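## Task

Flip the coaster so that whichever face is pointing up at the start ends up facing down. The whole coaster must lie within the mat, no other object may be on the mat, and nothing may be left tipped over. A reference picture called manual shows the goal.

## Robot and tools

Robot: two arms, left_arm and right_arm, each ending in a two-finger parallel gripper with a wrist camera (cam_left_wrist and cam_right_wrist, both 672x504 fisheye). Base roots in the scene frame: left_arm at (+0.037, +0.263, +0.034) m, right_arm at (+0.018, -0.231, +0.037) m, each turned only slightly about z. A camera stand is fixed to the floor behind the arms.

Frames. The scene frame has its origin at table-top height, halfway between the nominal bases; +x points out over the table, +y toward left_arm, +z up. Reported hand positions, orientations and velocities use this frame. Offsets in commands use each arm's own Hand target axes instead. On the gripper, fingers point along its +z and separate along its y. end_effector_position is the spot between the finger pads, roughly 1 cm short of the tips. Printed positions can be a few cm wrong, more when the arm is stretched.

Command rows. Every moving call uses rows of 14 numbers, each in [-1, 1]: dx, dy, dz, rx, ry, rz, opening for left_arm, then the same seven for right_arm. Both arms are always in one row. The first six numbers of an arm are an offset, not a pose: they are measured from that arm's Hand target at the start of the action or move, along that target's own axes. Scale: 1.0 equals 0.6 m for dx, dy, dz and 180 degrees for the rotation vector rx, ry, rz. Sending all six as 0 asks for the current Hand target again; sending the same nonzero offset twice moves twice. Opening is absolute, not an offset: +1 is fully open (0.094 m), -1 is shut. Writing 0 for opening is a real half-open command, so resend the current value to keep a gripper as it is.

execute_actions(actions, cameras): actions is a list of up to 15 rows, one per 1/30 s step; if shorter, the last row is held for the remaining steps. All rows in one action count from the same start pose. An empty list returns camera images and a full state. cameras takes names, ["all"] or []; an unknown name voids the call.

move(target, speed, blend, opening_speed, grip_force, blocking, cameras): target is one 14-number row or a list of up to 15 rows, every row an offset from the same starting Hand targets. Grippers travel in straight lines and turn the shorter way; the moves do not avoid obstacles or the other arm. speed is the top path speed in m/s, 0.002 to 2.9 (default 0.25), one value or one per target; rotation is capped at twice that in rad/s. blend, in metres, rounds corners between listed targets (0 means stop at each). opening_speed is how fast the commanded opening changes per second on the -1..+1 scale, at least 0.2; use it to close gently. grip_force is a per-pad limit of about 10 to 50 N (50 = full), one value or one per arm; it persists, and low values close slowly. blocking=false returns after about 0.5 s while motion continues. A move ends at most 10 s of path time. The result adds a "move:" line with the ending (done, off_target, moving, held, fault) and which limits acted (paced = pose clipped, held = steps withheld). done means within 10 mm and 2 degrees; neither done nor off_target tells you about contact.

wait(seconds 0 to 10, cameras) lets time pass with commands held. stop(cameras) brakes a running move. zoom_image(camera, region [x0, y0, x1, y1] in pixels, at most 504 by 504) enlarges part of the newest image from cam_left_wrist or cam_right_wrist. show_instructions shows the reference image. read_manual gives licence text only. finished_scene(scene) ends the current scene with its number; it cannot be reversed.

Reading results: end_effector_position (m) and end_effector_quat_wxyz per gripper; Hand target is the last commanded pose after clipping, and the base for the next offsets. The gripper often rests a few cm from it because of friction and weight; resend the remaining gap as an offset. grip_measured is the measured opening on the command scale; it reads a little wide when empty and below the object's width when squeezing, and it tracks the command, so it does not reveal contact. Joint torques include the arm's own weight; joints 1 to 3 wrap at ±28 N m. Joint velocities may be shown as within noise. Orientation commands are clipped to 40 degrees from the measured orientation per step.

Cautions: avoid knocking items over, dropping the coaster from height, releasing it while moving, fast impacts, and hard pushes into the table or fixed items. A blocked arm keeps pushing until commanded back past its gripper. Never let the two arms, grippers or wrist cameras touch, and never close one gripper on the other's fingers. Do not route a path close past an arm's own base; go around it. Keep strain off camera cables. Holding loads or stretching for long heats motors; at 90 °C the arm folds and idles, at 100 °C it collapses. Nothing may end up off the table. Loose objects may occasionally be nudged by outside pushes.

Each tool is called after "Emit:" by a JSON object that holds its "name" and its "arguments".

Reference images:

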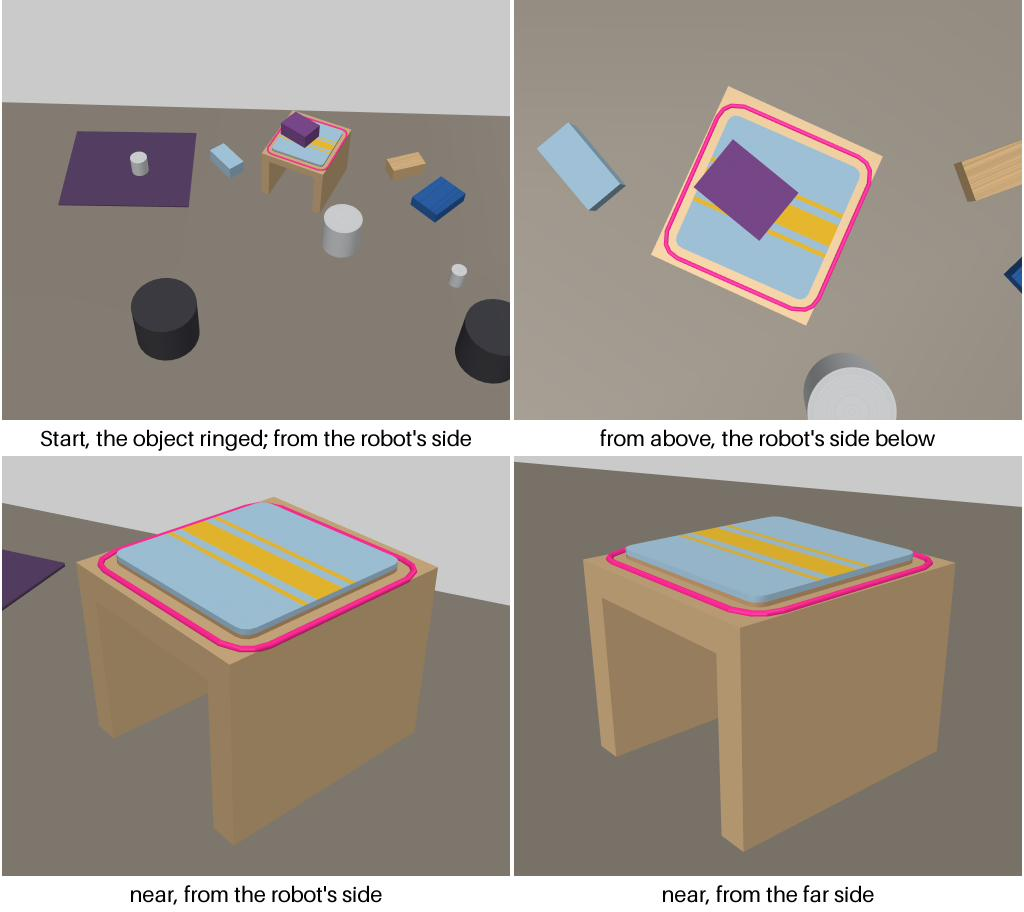

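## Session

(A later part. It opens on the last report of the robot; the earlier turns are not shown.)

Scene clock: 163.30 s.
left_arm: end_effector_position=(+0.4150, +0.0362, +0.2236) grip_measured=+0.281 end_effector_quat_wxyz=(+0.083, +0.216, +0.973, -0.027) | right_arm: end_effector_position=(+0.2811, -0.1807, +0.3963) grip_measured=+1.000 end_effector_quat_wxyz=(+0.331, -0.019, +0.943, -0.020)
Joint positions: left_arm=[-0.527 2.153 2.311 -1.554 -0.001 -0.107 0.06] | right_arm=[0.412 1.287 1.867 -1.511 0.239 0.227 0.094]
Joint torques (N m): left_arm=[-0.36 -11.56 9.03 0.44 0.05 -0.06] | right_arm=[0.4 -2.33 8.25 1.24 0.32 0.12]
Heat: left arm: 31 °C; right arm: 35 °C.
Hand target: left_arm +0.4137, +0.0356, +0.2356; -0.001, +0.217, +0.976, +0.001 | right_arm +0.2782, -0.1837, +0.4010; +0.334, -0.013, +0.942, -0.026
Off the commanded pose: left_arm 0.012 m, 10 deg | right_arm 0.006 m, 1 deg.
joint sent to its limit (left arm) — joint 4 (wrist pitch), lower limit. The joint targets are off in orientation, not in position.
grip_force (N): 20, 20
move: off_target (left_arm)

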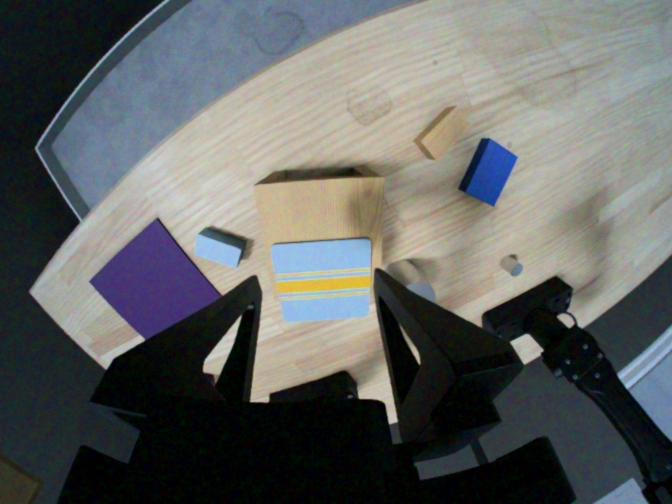

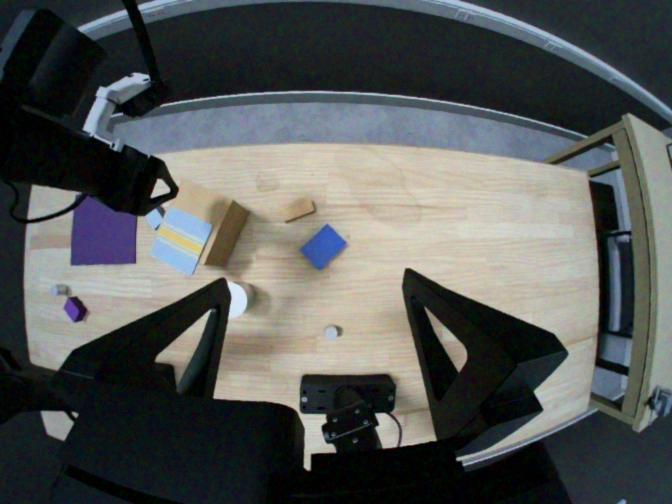

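Emit:
{"name": "move", "arguments": {"target": [[0.278,0,0.043,0.385,-0.385,-0.385,0.1,0,0,0,0,0,0,1],[0.278,0,0.204,0.385,-0.385,-0.385,0.1,0,0,0,0,0,0,1]], "speed": [0.35,0.2], "cameras": ["all"]}}

Emit:
{"name": "zoom_image", "arguments": {"camera": "cam_right_wrist", "region": [80, 130, 280, 290]}}

Scene clock: 193.27 s.
left_arm: end_effector_position=(+0.2646, +0.0987, +0.1203) grip_measured=+0.101 end_effector_quat_wxyz=(+0.349, -0.477, +0.652, -0.474) | right_arm: end_effector_position=(+0.2811, -0.1807, +0.3963) grip_measured=+1.000 end_effector_quat_wxyz=(+0.331, -0.019, +0.943, -0.020)
Joint positions: left_arm=[-1.047 1.023 0.025 0.58 -0.715 -1.851 0.052] | right_arm=[0.412 1.287 1.867 -1.511 0.239 0.227 0.094]
Joint torques (N m): left_arm=[-0.4 -0.98 5.19 1.55 -0.4 0.04] | right_arm=[0.4 -2.33 8.27 1.24 0.32 0.11]
Heat: left arm: 33 °C; right arm: 35 °C.
Hand target: left_arm +0.2624, +0.1064, +0.1135; +0.380, -0.380, +0.597, -0.595 | right_arm +0.2782, -0.1837, +0.4010; +0.334, -0.013, +0.942, -0.026
Off the commanded pose: left_arm 0.010 m, 19 deg | right_arm 0.006 m, 1 deg.
joint sent to its limit (left arm) — joint 3 (elbow), lower limit, where the elbow is as bent as it goes. The joint targets are off in orientation, not in position.
grip_force (N): 20, 20
move: off_target (left_arm)

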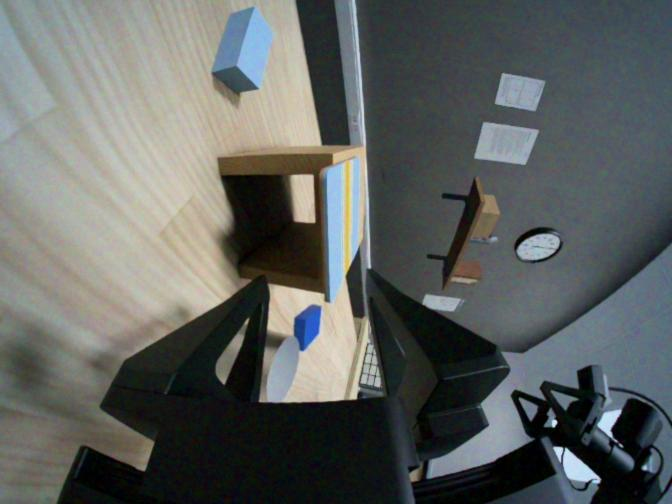

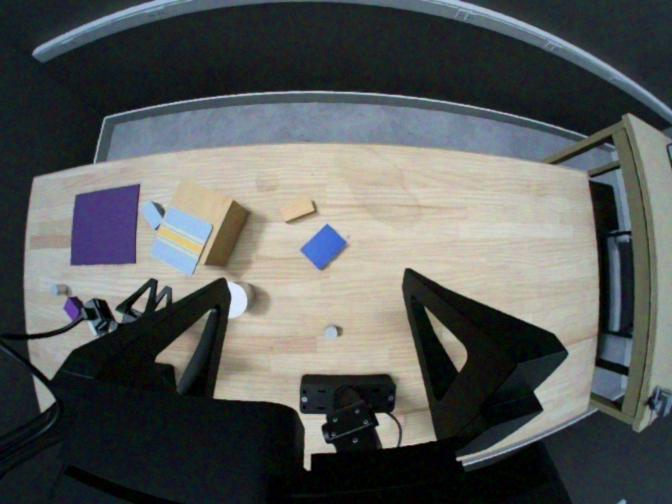

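Scaled by 2.520 from the camera's 672x504 image, which has a finer 960x720 frame.

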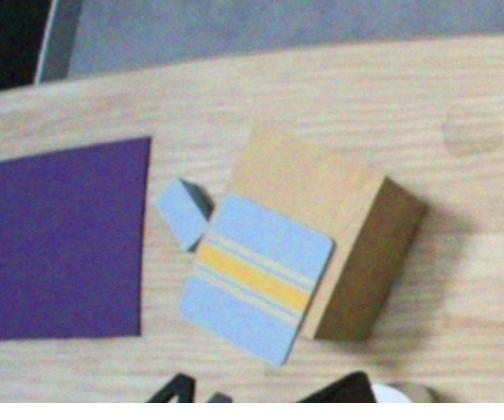

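Emit:
{"name": "move", "arguments": {"target": [0,0,0.072,0,0,0,0.1,0,0,0,0,0,0,1], "speed": 0.1, "cameras": ["cam_left_wrist"]}}

Emit:
{"name": "zoom_image", "arguments": {"camera": "cam_left_wrist", "region": [200, 120, 440, 340]}}

Scene clock: 203.97 s.
left_arm: end_effector_position=(+0.2994, +0.0866, +0.0938) grip_measured=+0.101 end_effector_quat_wxyz=(+0.365, -0.448, +0.651, -0.492) | right_arm: end_effector_position=(+0.2811, -0.1807, +0.3963) grip_measured=+1.000 end_effector_quat_wxyz=(+0.331, -0.019, +0.943, -0.020)
Joint positions: left_arm=[-0.88 1.769 0.018 1.454 -0.547 -1.693 0.052] | right_arm=[0.412 1.287 1.867 -1.511 0.239 0.227 0.094]
Joint torques (N m): left_arm=[0.39 -2.71 1.33 2.77 -0.17 0.28] | right_arm=[0.4 -2.32 8.25 1.25 0.32 0.11]
Heat: left arm: 31 °C; right arm: 35 °C.
Hand target: left_arm +0.3015, +0.0880, +0.1135; +0.380, -0.380, +0.597, -0.596 | right_arm +0.2782, -0.1837, +0.4010; +0.334, -0.013, +0.942, -0.026
Off the commanded pose: left_arm 0.020 m, 16 deg | right_arm 0.006 m, 1 deg.
joint sent to its limit (left arm) — joint 3 (elbow), lower limit, where the elbow is as bent as it goes; joint 4 (wrist pitch), upper limit. The joint targets are off in orientation, not in position.
grip_force (N): 20, 20
move: off_target (left_arm)
Images, in order (width x height): cam_left_wrist 672x504.

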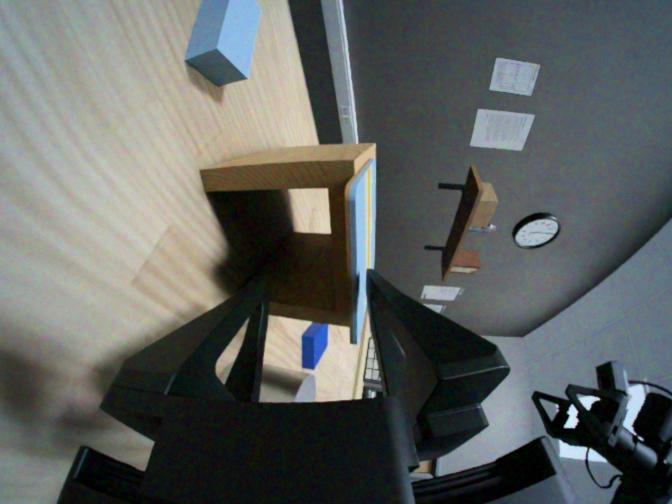

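Scaled by 2.100 from the camera's 672x504 image, which has a finer 960x720 frame.

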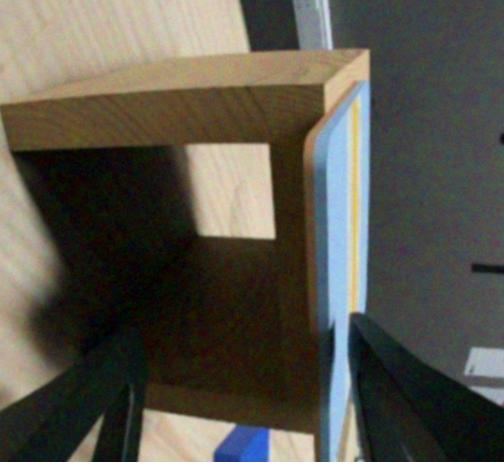

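Emit:
{"name": "move", "arguments": {"target": [0,0,-0.055,-0.122,0,0,0.1,0,0,0,0,0,0,1], "speed": 0.15, "cameras": ["cam_left_wrist"]}}

Scene clock: 235.00 s.
left_arm: end_effector_position=(+0.2709, +0.0990, +0.1142) grip_measured=+0.101 end_effector_quat_wxyz=(+0.296, -0.443, +0.698, -0.479) | right_arm: end_effector_position=(+0.2811, -0.1807, +0.3963) grip_measured=+1.000 end_effector_quat_wxyz=(+0.331, -0.019, +0.943, -0.020)
Joint positions: left_arm=[-0.822 0.908 0.018 0.487 -0.359 -1.733 0.052] | right_arm=[0.412 1.287 1.867 -1.511 0.239 0.227 0.094]
Joint torques (N m): left_arm=[0.28 -1.69 8.1 1.39 -0.2 0.07] | right_arm=[0.4 -2.32 8.27 1.24 0.31 0.12]
Heat: left arm: 39 °C; right arm: 35 °C.
Hand target: left_arm +0.2717, +0.1021, +0.1136; +0.301, -0.445, +0.700, -0.471 | right_arm +0.2782, -0.1837, +0.4010; +0.334, -0.013, +0.942, -0.026
Off the commanded pose: left_arm 0.003 m, 1 deg | right_arm 0.006 m, 1 deg.
grip_force (N): 20, 20
move: done
Images, in order (width x height): cam_left_wrist 672x504.

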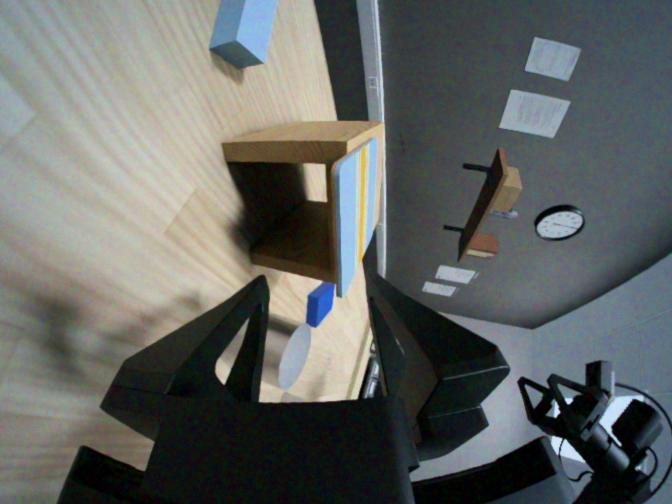

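Emit:
{"name": "move", "arguments": {"target": [-0.006,-0.028,0.0905,0,0,0,0.1,0,0,0,0,0,0,1], "speed": 0.06, "cameras": ["all"]}}

Emit:
{"name": "zoom_image", "arguments": {"camera": "cam_left_wrist", "region": [200, 120, 440, 340]}}

Emit:
{"name": "zoom_image", "arguments": {"camera": "cam_right_wrist", "region": [80, 150, 260, 310]}}

Scene clock: 245.43 s.
left_arm: end_effector_position=(+0.3172, +0.0827, +0.1026) grip_measured=+0.101 end_effector_quat_wxyz=(+0.288, -0.451, +0.702, -0.470) | right_arm: end_effector_position=(+0.2811, -0.1807, +0.3963) grip_measured=+1.000 end_effector_quat_wxyz=(+0.331, -0.019, +0.943, -0.020)
Joint positions: left_arm=[-0.681 1.356 0.142 0.798 -0.229 -1.692 0.052] | right_arm=[0.412 1.287 1.867 -1.511 0.239 0.227 0.094]
Joint torques (N m): left_arm=[0.61 -2.26 8.14 1.72 -0.13 0.2] | right_arm=[0.39 -2.32 8.27 1.24 0.32 0.11]
Heat: left arm: 37 °C; right arm: 35 °C.
Hand target: left_arm +0.3245, +0.0814, +0.1088; +0.301, -0.445, +0.700, -0.471 | right_arm +0.2782, -0.1837, +0.4010; +0.334, -0.013, +0.942, -0.026
Off the commanded pose: left_arm 0.010 m, 2 deg | right_arm 0.006 m, 1 deg.
grip_force (N): 20, 20
move: done

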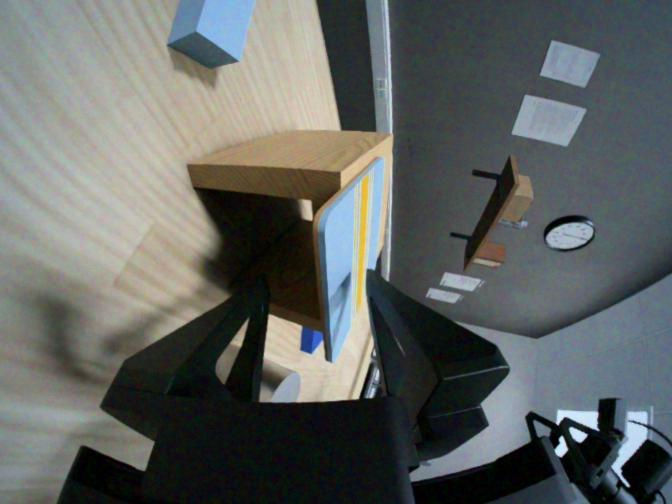

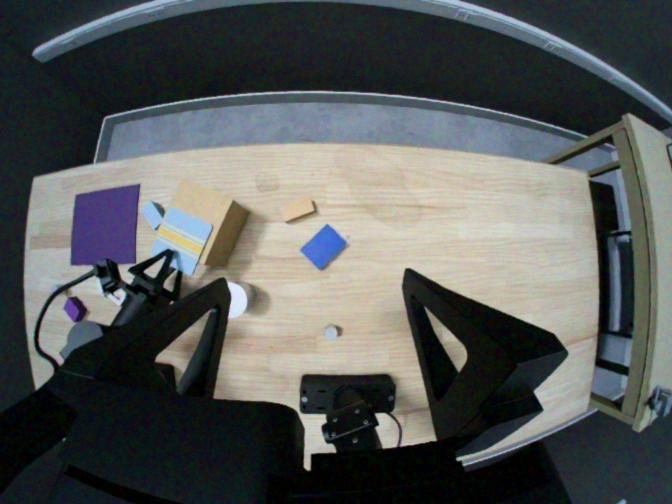

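Scaled by 2.100 from the camera's 672x504 image, which has a finer 960x720 frame.

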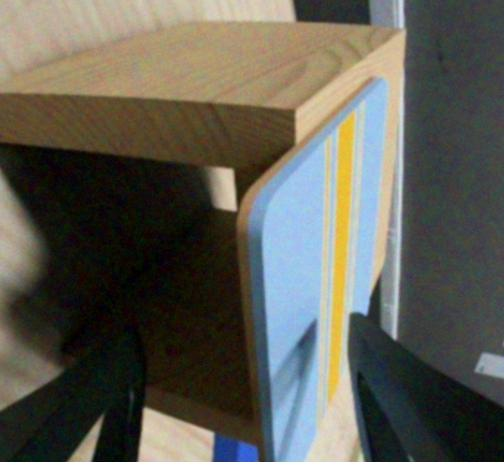

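Scaled by 2.800 from the camera's 672x504 image, which has a finer 960x720 frame.

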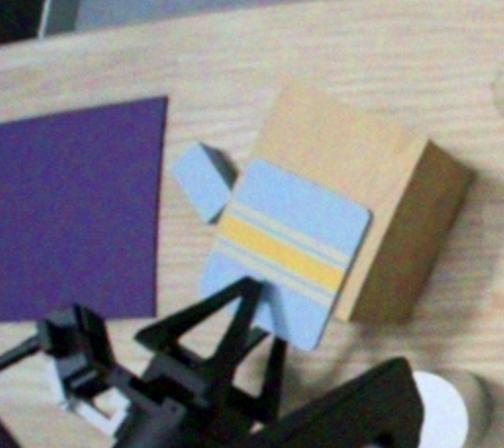

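Emit:
{"name": "move", "arguments": {"target": [[0,-0.0075,0.0185,0,0,0,0.1,0,0,0,0,0,0,1],[0,-0.061,-0.003,0,0,0,0.1,0,0,0,0,0,0,1]], "speed": 0.05, "cameras": ["all"]}}

Emit:
{"name": "zoom_image", "arguments": {"camera": "cam_right_wrist", "region": [80, 150, 260, 310]}}

Scene clock: 253.20 s.
left_arm: end_effector_position=(+0.3295, +0.0761, +0.1326) grip_measured=+0.101 end_effector_quat_wxyz=(+0.289, -0.451, +0.702, -0.470) | right_arm: end_effector_position=(+0.2811, -0.1807, +0.3963) grip_measured=+1.000 end_effector_quat_wxyz=(+0.331, -0.019, +0.943, -0.020)
Joint positions: left_arm=[-0.665 1.235 0.254 0.568 -0.214 -1.683 0.052] | right_arm=[0.412 1.287 1.867 -1.511 0.239 0.227 0.094]
Joint torques (N m): left_arm=[0.66 -4.03 9.84 1.47 -0.18 0.2] | right_arm=[0.4 -2.32 8.25 1.24 0.31 0.12]
Heat: left arm: 37 °C; right arm: 35 °C.
Hand target: left_arm +0.3355, +0.0763, +0.1434; +0.301, -0.445, +0.700, -0.471 | right_arm +0.2782, -0.1837, +0.4010; +0.334, -0.013, +0.942, -0.026
Off the commanded pose: left_arm 0.012 m, 2 deg | right_arm 0.006 m, 1 deg.
grip_force (N): 20, 20
move: off_target (left_arm)

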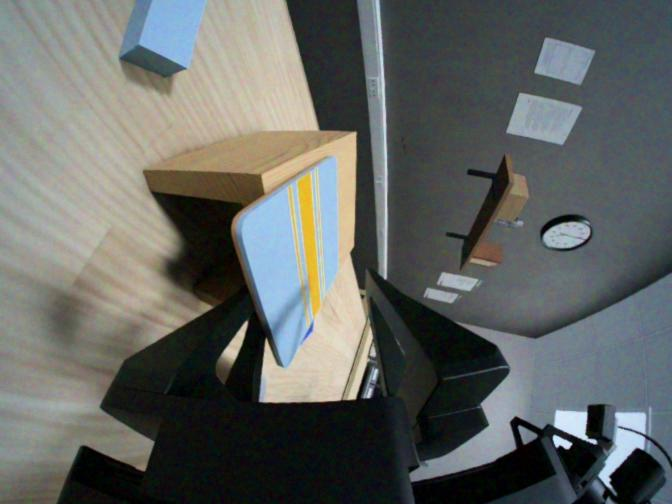

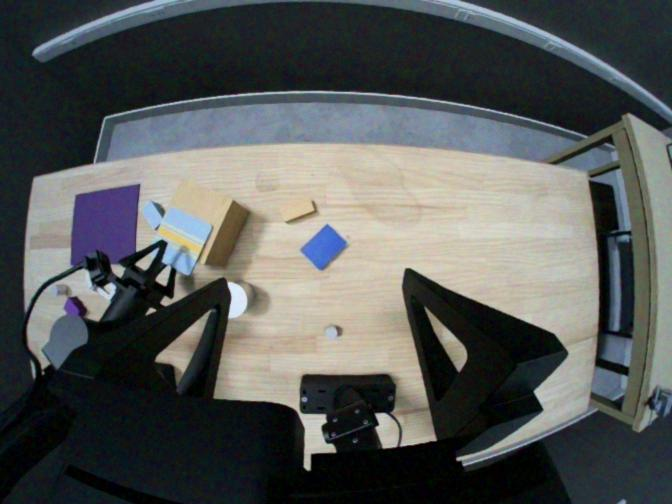

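Scaled by 2.800 from the camera's 672x504 image, which has a finer 960x720 frame.

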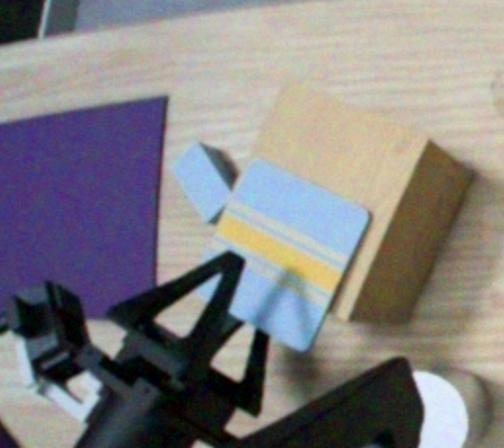

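Emit:
{"name": "move", "arguments": {"target": [[0,-0.035,-0.012,0,0,0,0.1,0,0,0,0,0,0,1],[0,-0.035,-0.012,0,0,0,-0.55,0,0,0,0,0,0,1]], "speed": 0.05, "opening_speed": 0.5, "grip_force": 25, "cameras": ["all"]}}

Emit:
{"name": "zoom_image", "arguments": {"camera": "cam_right_wrist", "region": [80, 150, 260, 310]}}

Scene clock: 262.70 s.
left_arm: end_effector_position=(+0.3302, +0.0750, +0.1515) grip_measured=-0.548 end_effector_quat_wxyz=(+0.286, -0.451, +0.705, -0.467) | right_arm: end_effector_position=(+0.2811, -0.1807, +0.3963) grip_measured=+1.000 end_effector_quat_wxyz=(+0.331, -0.019, +0.943, -0.020)
Joint positions: left_arm=[-0.665 1.148 0.317 0.41 -0.211 -1.683 0.021] | right_arm=[0.412 1.287 1.867 -1.511 0.239 0.227 0.094]
Joint torques (N m): left_arm=[0.68 -3.88 10.5 1.52 -0.15 0.21] | right_arm=[0.4 -2.33 8.24 1.25 0.32 0.11]
Heat: left arm: 36 °C; right arm: 35 °C.
Hand target: left_arm +0.3365, +0.0758, +0.1654; +0.301, -0.445, +0.700, -0.471 | right_arm +0.2782, -0.1837, +0.4010; +0.335, -0.013, +0.942, -0.026
Off the commanded pose: left_arm 0.015 m, 2 deg | right_arm 0.006 m, 1 deg.
grip_force (N): 25, 25
move: off_target (left_arm); target 2's new opening was sent with left_arm's hand 0.015 m and 2 deg from that target

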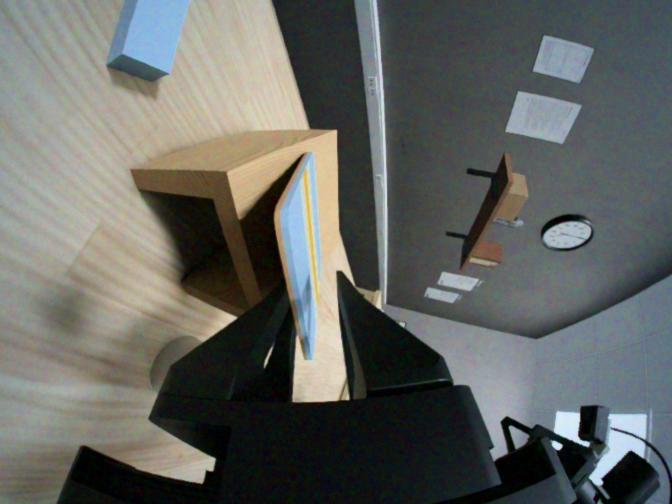

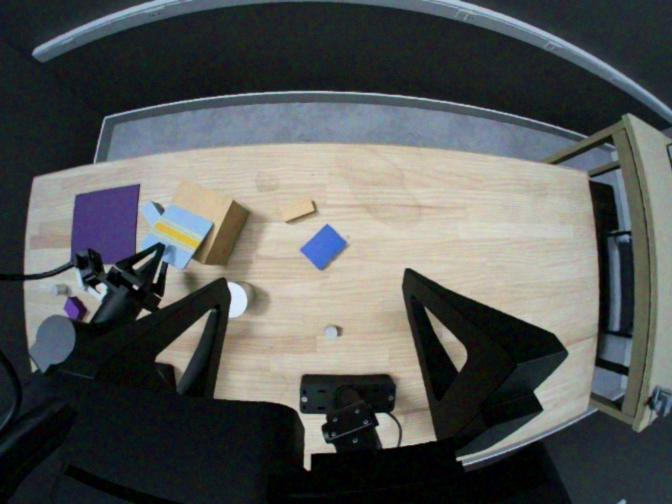

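Scaled by 2.800 from the camera's 672x504 image, which has a finer 960x720 frame.

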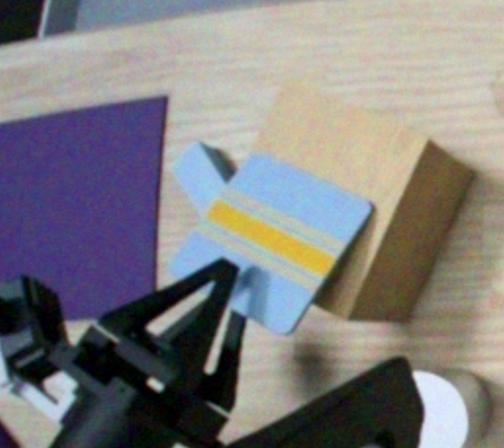

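Emit:
{"name": "move", "arguments": {"target": [[0,0,0,0,0,0,-0.98,0,0,0,0,0,0,1],[0,-0.14,-0.06,0,0,0,-0.98,0,0,0,0,0,0,1]], "speed": [0.05,0.12], "opening_speed": 0.5, "grip_force": 40, "cameras": ["all"]}}

Emit:
{"name": "zoom_image", "arguments": {"camera": "cam_right_wrist", "region": [60, 150, 260, 310]}}

Scene clock: 268.77 s.
left_arm: end_effector_position=(+0.3321, +0.0735, +0.2417) grip_measured=-0.913 end_effector_quat_wxyz=(+0.287, -0.450, +0.705, -0.467) | right_arm: end_effector_position=(+0.2811, -0.1807, +0.3963) grip_measured=+1.000 end_effector_quat_wxyz=(+0.331, -0.019, +0.943, -0.020)
Joint positions: left_arm=[-0.665 0.981 0.625 -0.066 -0.211 -1.681 0.004] | right_arm=[0.412 1.287 1.867 -1.511 0.239 0.227 0.094]
Joint torques (N m): left_arm=[0.47 -3.14 11.96 1.54 -0.18 0.19] | right_arm=[0.4 -2.35 8.25 1.24 0.32 0.12]
Heat: left arm: 36 °C; right arm: 35 °C.
Hand target: left_arm +0.3348, +0.0764, +0.2568; +0.301, -0.445, +0.700, -0.471 | right_arm +0.2782, -0.1837, +0.4010; +0.335, -0.013, +0.942, -0.026
Off the commanded pose: left_arm 0.016 m, 2 deg | right_arm 0.006 m, 1 deg.
grip_force (N): 40, 40
move: off_target (left_arm)

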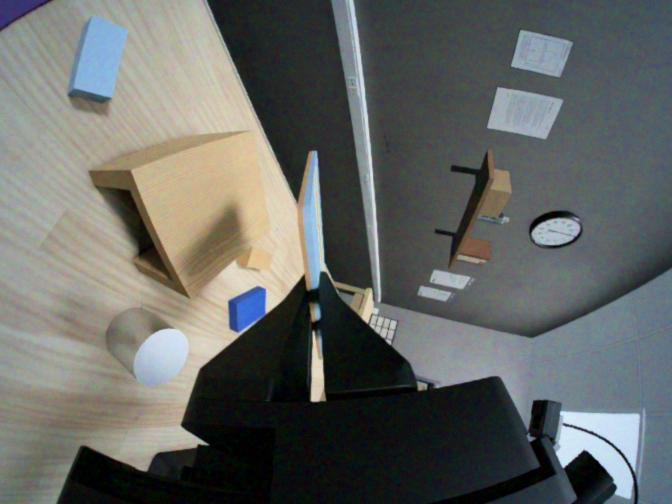

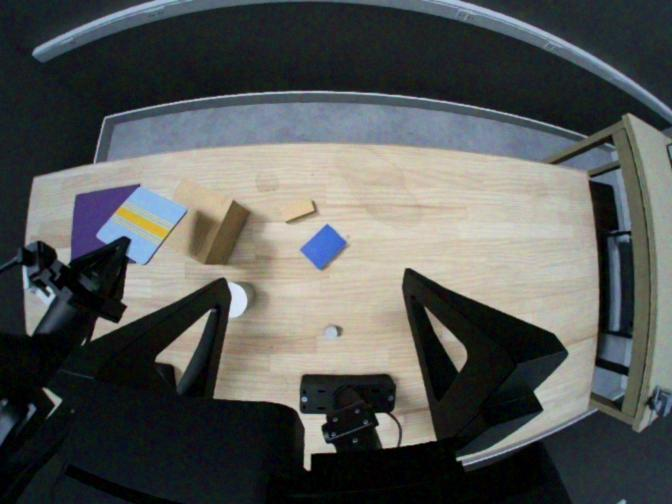

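Scaled by 2.520 from the camera's 672x504 image, which has a finer 960x720 frame.

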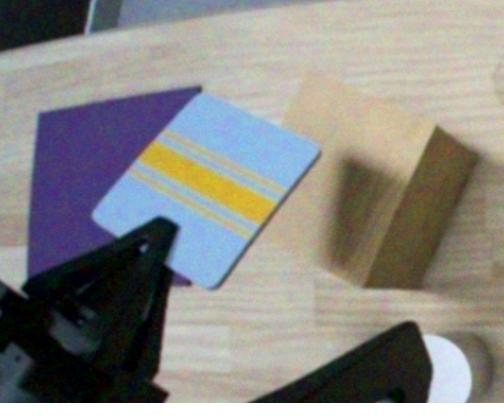

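Emit:
{"name": "move", "arguments": {"target": [-0.468,0.059,-0.147,-0.297,0.045,0.852,-0.98,0,0,0,0,0,0,1], "speed": 0.6, "cameras": ["all"]}}

Emit:
{"name": "zoom_image", "arguments": {"camera": "cam_right_wrist", "region": [20, 150, 220, 330]}}

Scene clock: 279.27 s.
left_arm: end_effector_position=(+0.3694, +0.3735, +0.2589) grip_measured=-0.913 end_effector_quat_wxyz=(+0.296, +0.510, +0.693, +0.415) | right_arm: end_effector_position=(+0.2811, -0.1807, +0.3963) grip_measured=+1.000 end_effector_quat_wxyz=(+0.331, -0.019, +0.943, -0.020)
Joint positions: left_arm=[0.335 1.003 0.78 -0.276 0.001 1.586 0.004] | right_arm=[0.412 1.287 1.867 -1.511 0.239 0.227 0.094]
Joint torques (N m): left_arm=[0.65 -3.82 6.8 1.79 0.22 0.01] | right_arm=[0.4 -2.32 8.25 1.24 0.32 0.12]
Heat: left arm: 35 °C; right arm: 35 °C.
Hand target: left_arm +0.3673, +0.3711, +0.2575; +0.305, +0.510, +0.689, +0.415 | right_arm +0.2782, -0.1837, +0.4010; +0.335, -0.013, +0.942, -0.026
Off the commanded pose: left_arm 0.004 m, 1 deg | right_arm 0.006 m, 1 deg.
grip_force (N): 40, 40
move: done

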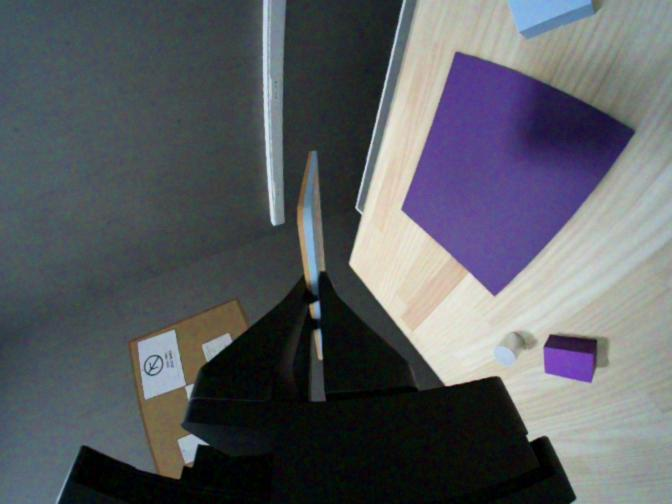

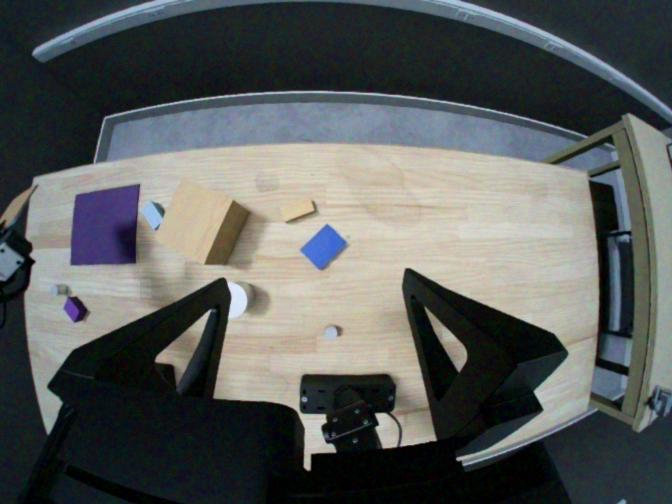

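Scaled by 2.520 from the camera's 672x504 image, which has a finer 960x720 frame.

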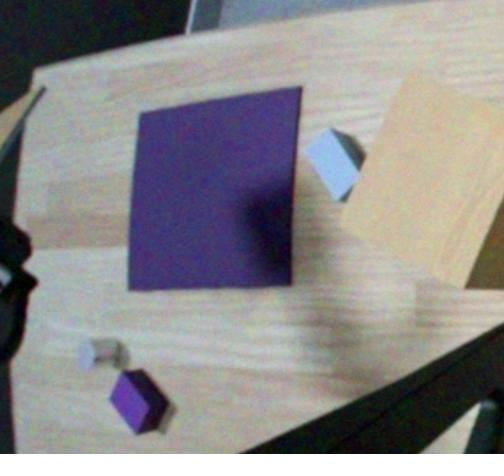

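Emit:
{"name": "move", "arguments": {"target": [[0,-0.294,0.156,0,0,0,-0.98,0,0,0,0,0,0,1],[0,-0.331,0.176,0,0,0,-0.98,0,0,0,0,0,0,1]], "speed": [0.25,0.05], "cameras": ["all"]}}

Emit:
{"name": "zoom_image", "arguments": {"camera": "cam_right_wrist", "region": [20, 150, 220, 330]}}

Scene clock: 288.87 s.
left_arm: end_effector_position=(+0.3761, +0.3760, +0.0494) grip_measured=-0.913 end_effector_quat_wxyz=(+0.312, +0.501, +0.676, +0.441) | right_arm: end_effector_position=(+0.2811, -0.1807, +0.3963) grip_measured=+1.000 end_effector_quat_wxyz=(+0.331, -0.019, +0.943, -0.020)
Joint positions: left_arm=[0.337 1.874 0.185 1.26 0.004 1.594 0.004] | right_arm=[0.412 1.287 1.867 -1.511 0.239 0.227 0.094]
Joint torques (N m): left_arm=[0.81 -3.59 1.63 1.43 0.19 -0.04] | right_arm=[0.39 -2.33 8.25 1.25 0.32 0.11]
Heat: left arm: 36 °C; right arm: 35 °C.
Hand target: left_arm +0.3669, +0.3715, +0.0326; +0.305, +0.510, +0.689, +0.415 | right_arm +0.2782, -0.1837, +0.4010; +0.335, -0.013, +0.942, -0.026
Off the commanded pose: left_arm 0.020 m, 4 deg | right_arm 0.006 m, 1 deg.
grip_force (N): 40, 40
move: off_target (left_arm)

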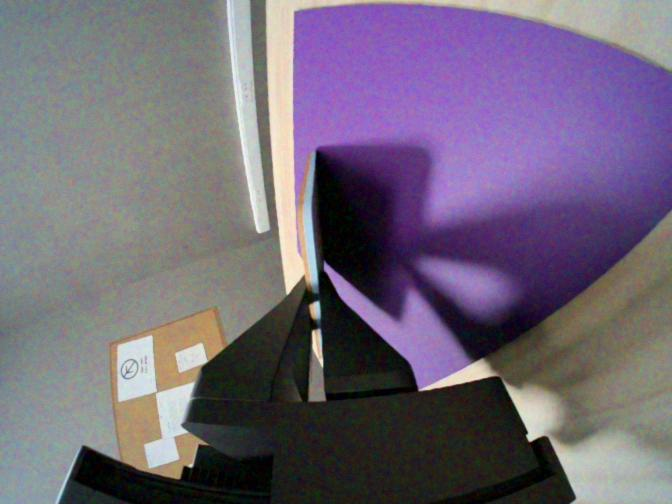

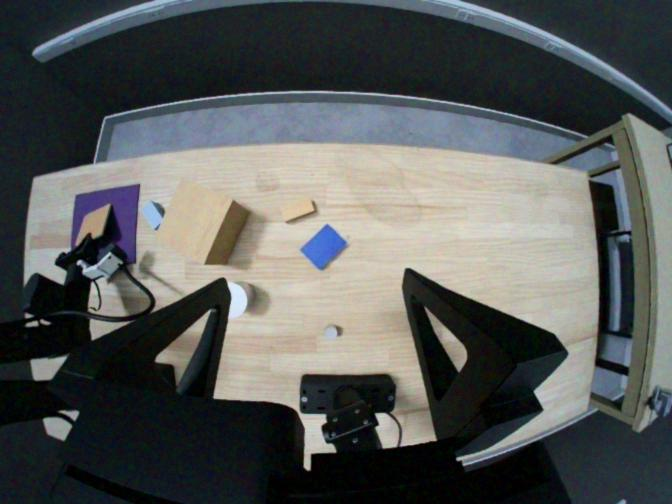

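Scaled by 2.520 from the camera's 672x504 image, which has a finer 960x720 frame.

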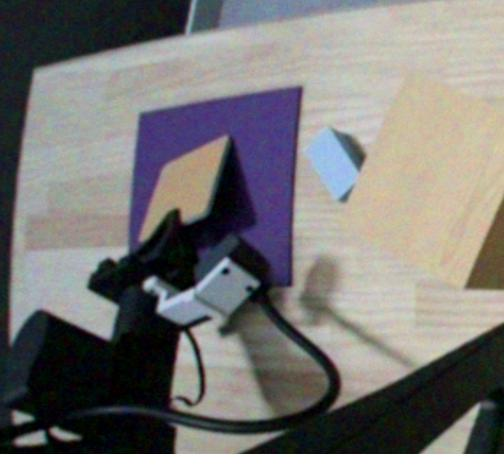

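Emit:
{"name": "move", "arguments": {"target": [[0,0.01,-0.005,0,0,0,-0.5,0,0,0,0,0,0,1],[0,-0.016,0.009,0,0,0,-0.5,0,0,0,0,0,0,1]], "speed": 0.04, "opening_speed": 0.4, "cameras": ["all"]}}

Emit:
{"name": "zoom_image", "arguments": {"camera": "cam_right_wrist", "region": [20, 150, 220, 330]}}

Scene clock: 299.13 s.
left_arm: end_effector_position=(+0.3706, +0.3742, +0.0265) grip_measured=-0.502 end_effector_quat_wxyz=(+0.300, +0.509, +0.686, +0.424) | right_arm: end_effector_position=(+0.2811, -0.1807, +0.3963) grip_measured=+1.000 end_effector_quat_wxyz=(+0.331, -0.019, +0.943, -0.020)
Joint positions: left_arm=[0.337 1.984 0.185 1.321 0.004 1.595 0.023] | right_arm=[0.412 1.287 1.867 -1.511 0.239 0.227 0.094]
Joint torques (N m): left_arm=[0.68 -4.03 1.54 1.78 0.19 -0.08] | right_arm=[0.42 -2.32 8.25 1.25 0.31 0.12]
Heat: left arm: 35 °C; right arm: 36 °C.
Hand target: left_arm +0.3672, +0.3716, +0.0215; +0.305, +0.510, +0.689, +0.415 | right_arm +0.2782, -0.1837, +0.4010; +0.335, -0.013, +0.942, -0.026
Off the commanded pose: left_arm 0.007 m, 1 deg | right_arm 0.006 m, 1 deg.
grip_force (N): 40, 40
move: done

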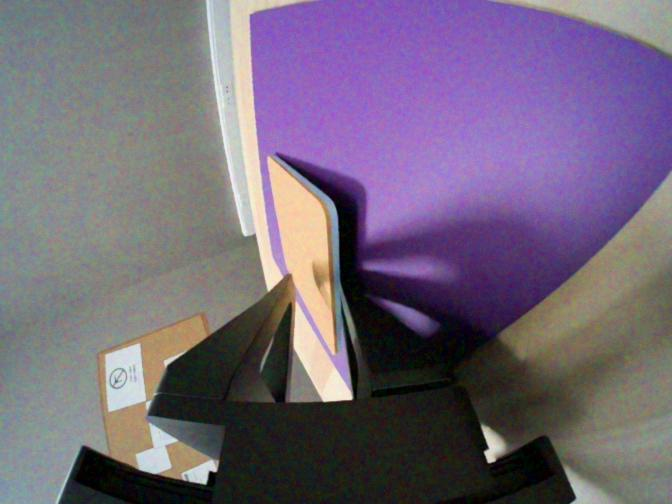

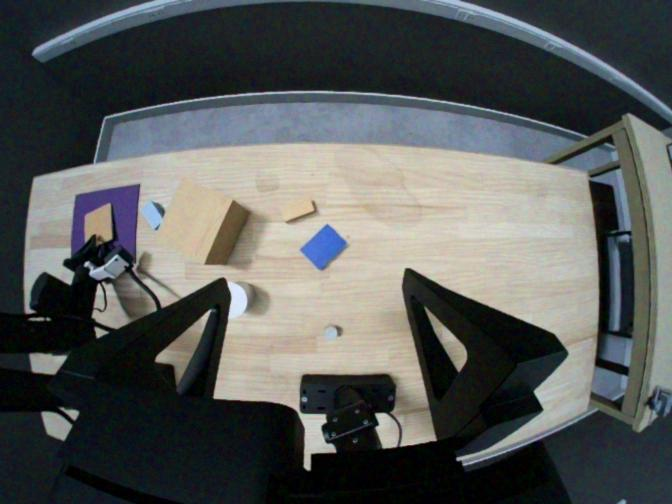

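Scaled by 2.520 from the camera's 672x504 image, which has a finer 960x720 frame.

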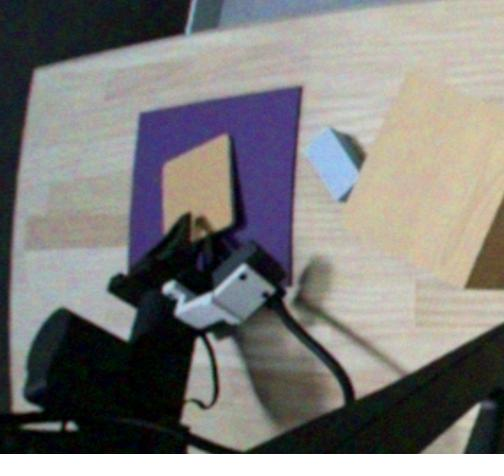

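Emit:
{"name": "move", "arguments": {"target": [[0,-0.0586,-0.11,0,0,0,-0.5,0,0,0,0,0,0,1],[0,0.118,-0.204,0,0,0,-0.5,0,0,0,0,0,0,1]], "speed": [0.1,0.25], "cameras": ["all"]}}

Emit:
{"name": "zoom_image", "arguments": {"camera": "cam_right_wrist", "region": [20, 150, 220, 330]}}

Scene clock: 306.57 s.
left_arm: end_effector_position=(+0.2925, +0.3505, +0.1302) grip_measured=-0.501 end_effector_quat_wxyz=(+0.295, +0.512, +0.691, +0.416) | right_arm: end_effector_position=(+0.2811, -0.1807, +0.3963) grip_measured=+1.000 end_effector_quat_wxyz=(+0.331, -0.019, +0.943, -0.020)
Joint positions: left_arm=[0.355 0.61 0.158 -0.05 0.019 1.603 0.023] | right_arm=[0.412 1.287 1.867 -1.511 0.239 0.227 0.094]
Joint torques (N m): left_arm=[0.58 0.09 12.11 1.42 0.21 -0.07] | right_arm=[0.4 -2.33 8.25 1.25 0.32 0.11]
Heat: left arm: 36 °C; right arm: 36 °C.
Hand target: left_arm +0.2958, +0.3495, +0.1415; +0.305, +0.510, +0.689, +0.414 | right_arm +0.2782, -0.1837, +0.4010; +0.335, -0.013, +0.942, -0.026
Off the commanded pose: left_arm 0.012 m, 1 deg | right_arm 0.006 m, 1 deg.
grip_force (N): 40, 40
move: off_target (left_arm)

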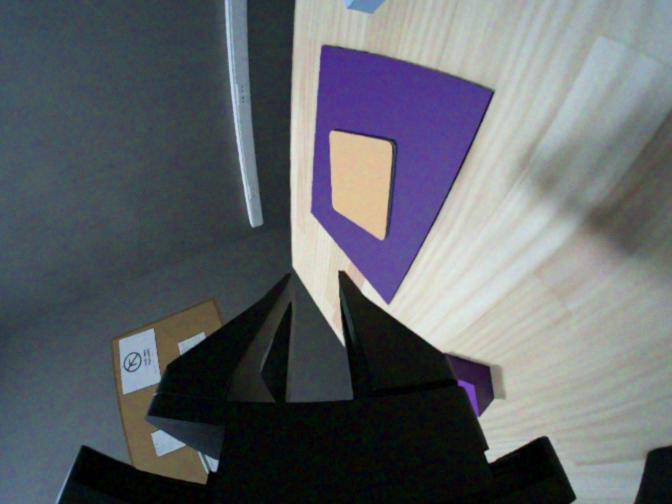

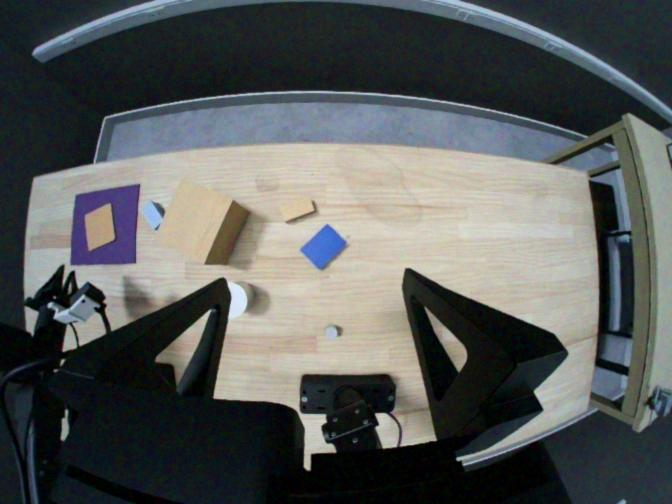

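Scaled by 2.520 from the camera's 672x504 image, which has a finer 960x720 frame.

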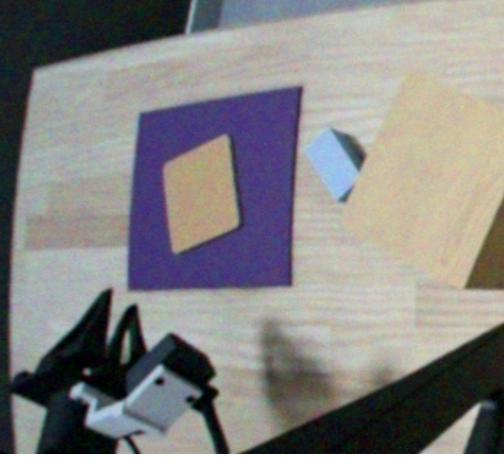

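Flipped and flat, wholly on the mat.

Emit:
{"name": "finished_scene", "arguments": {"scene": 2}}

The scene is finished: the task was done.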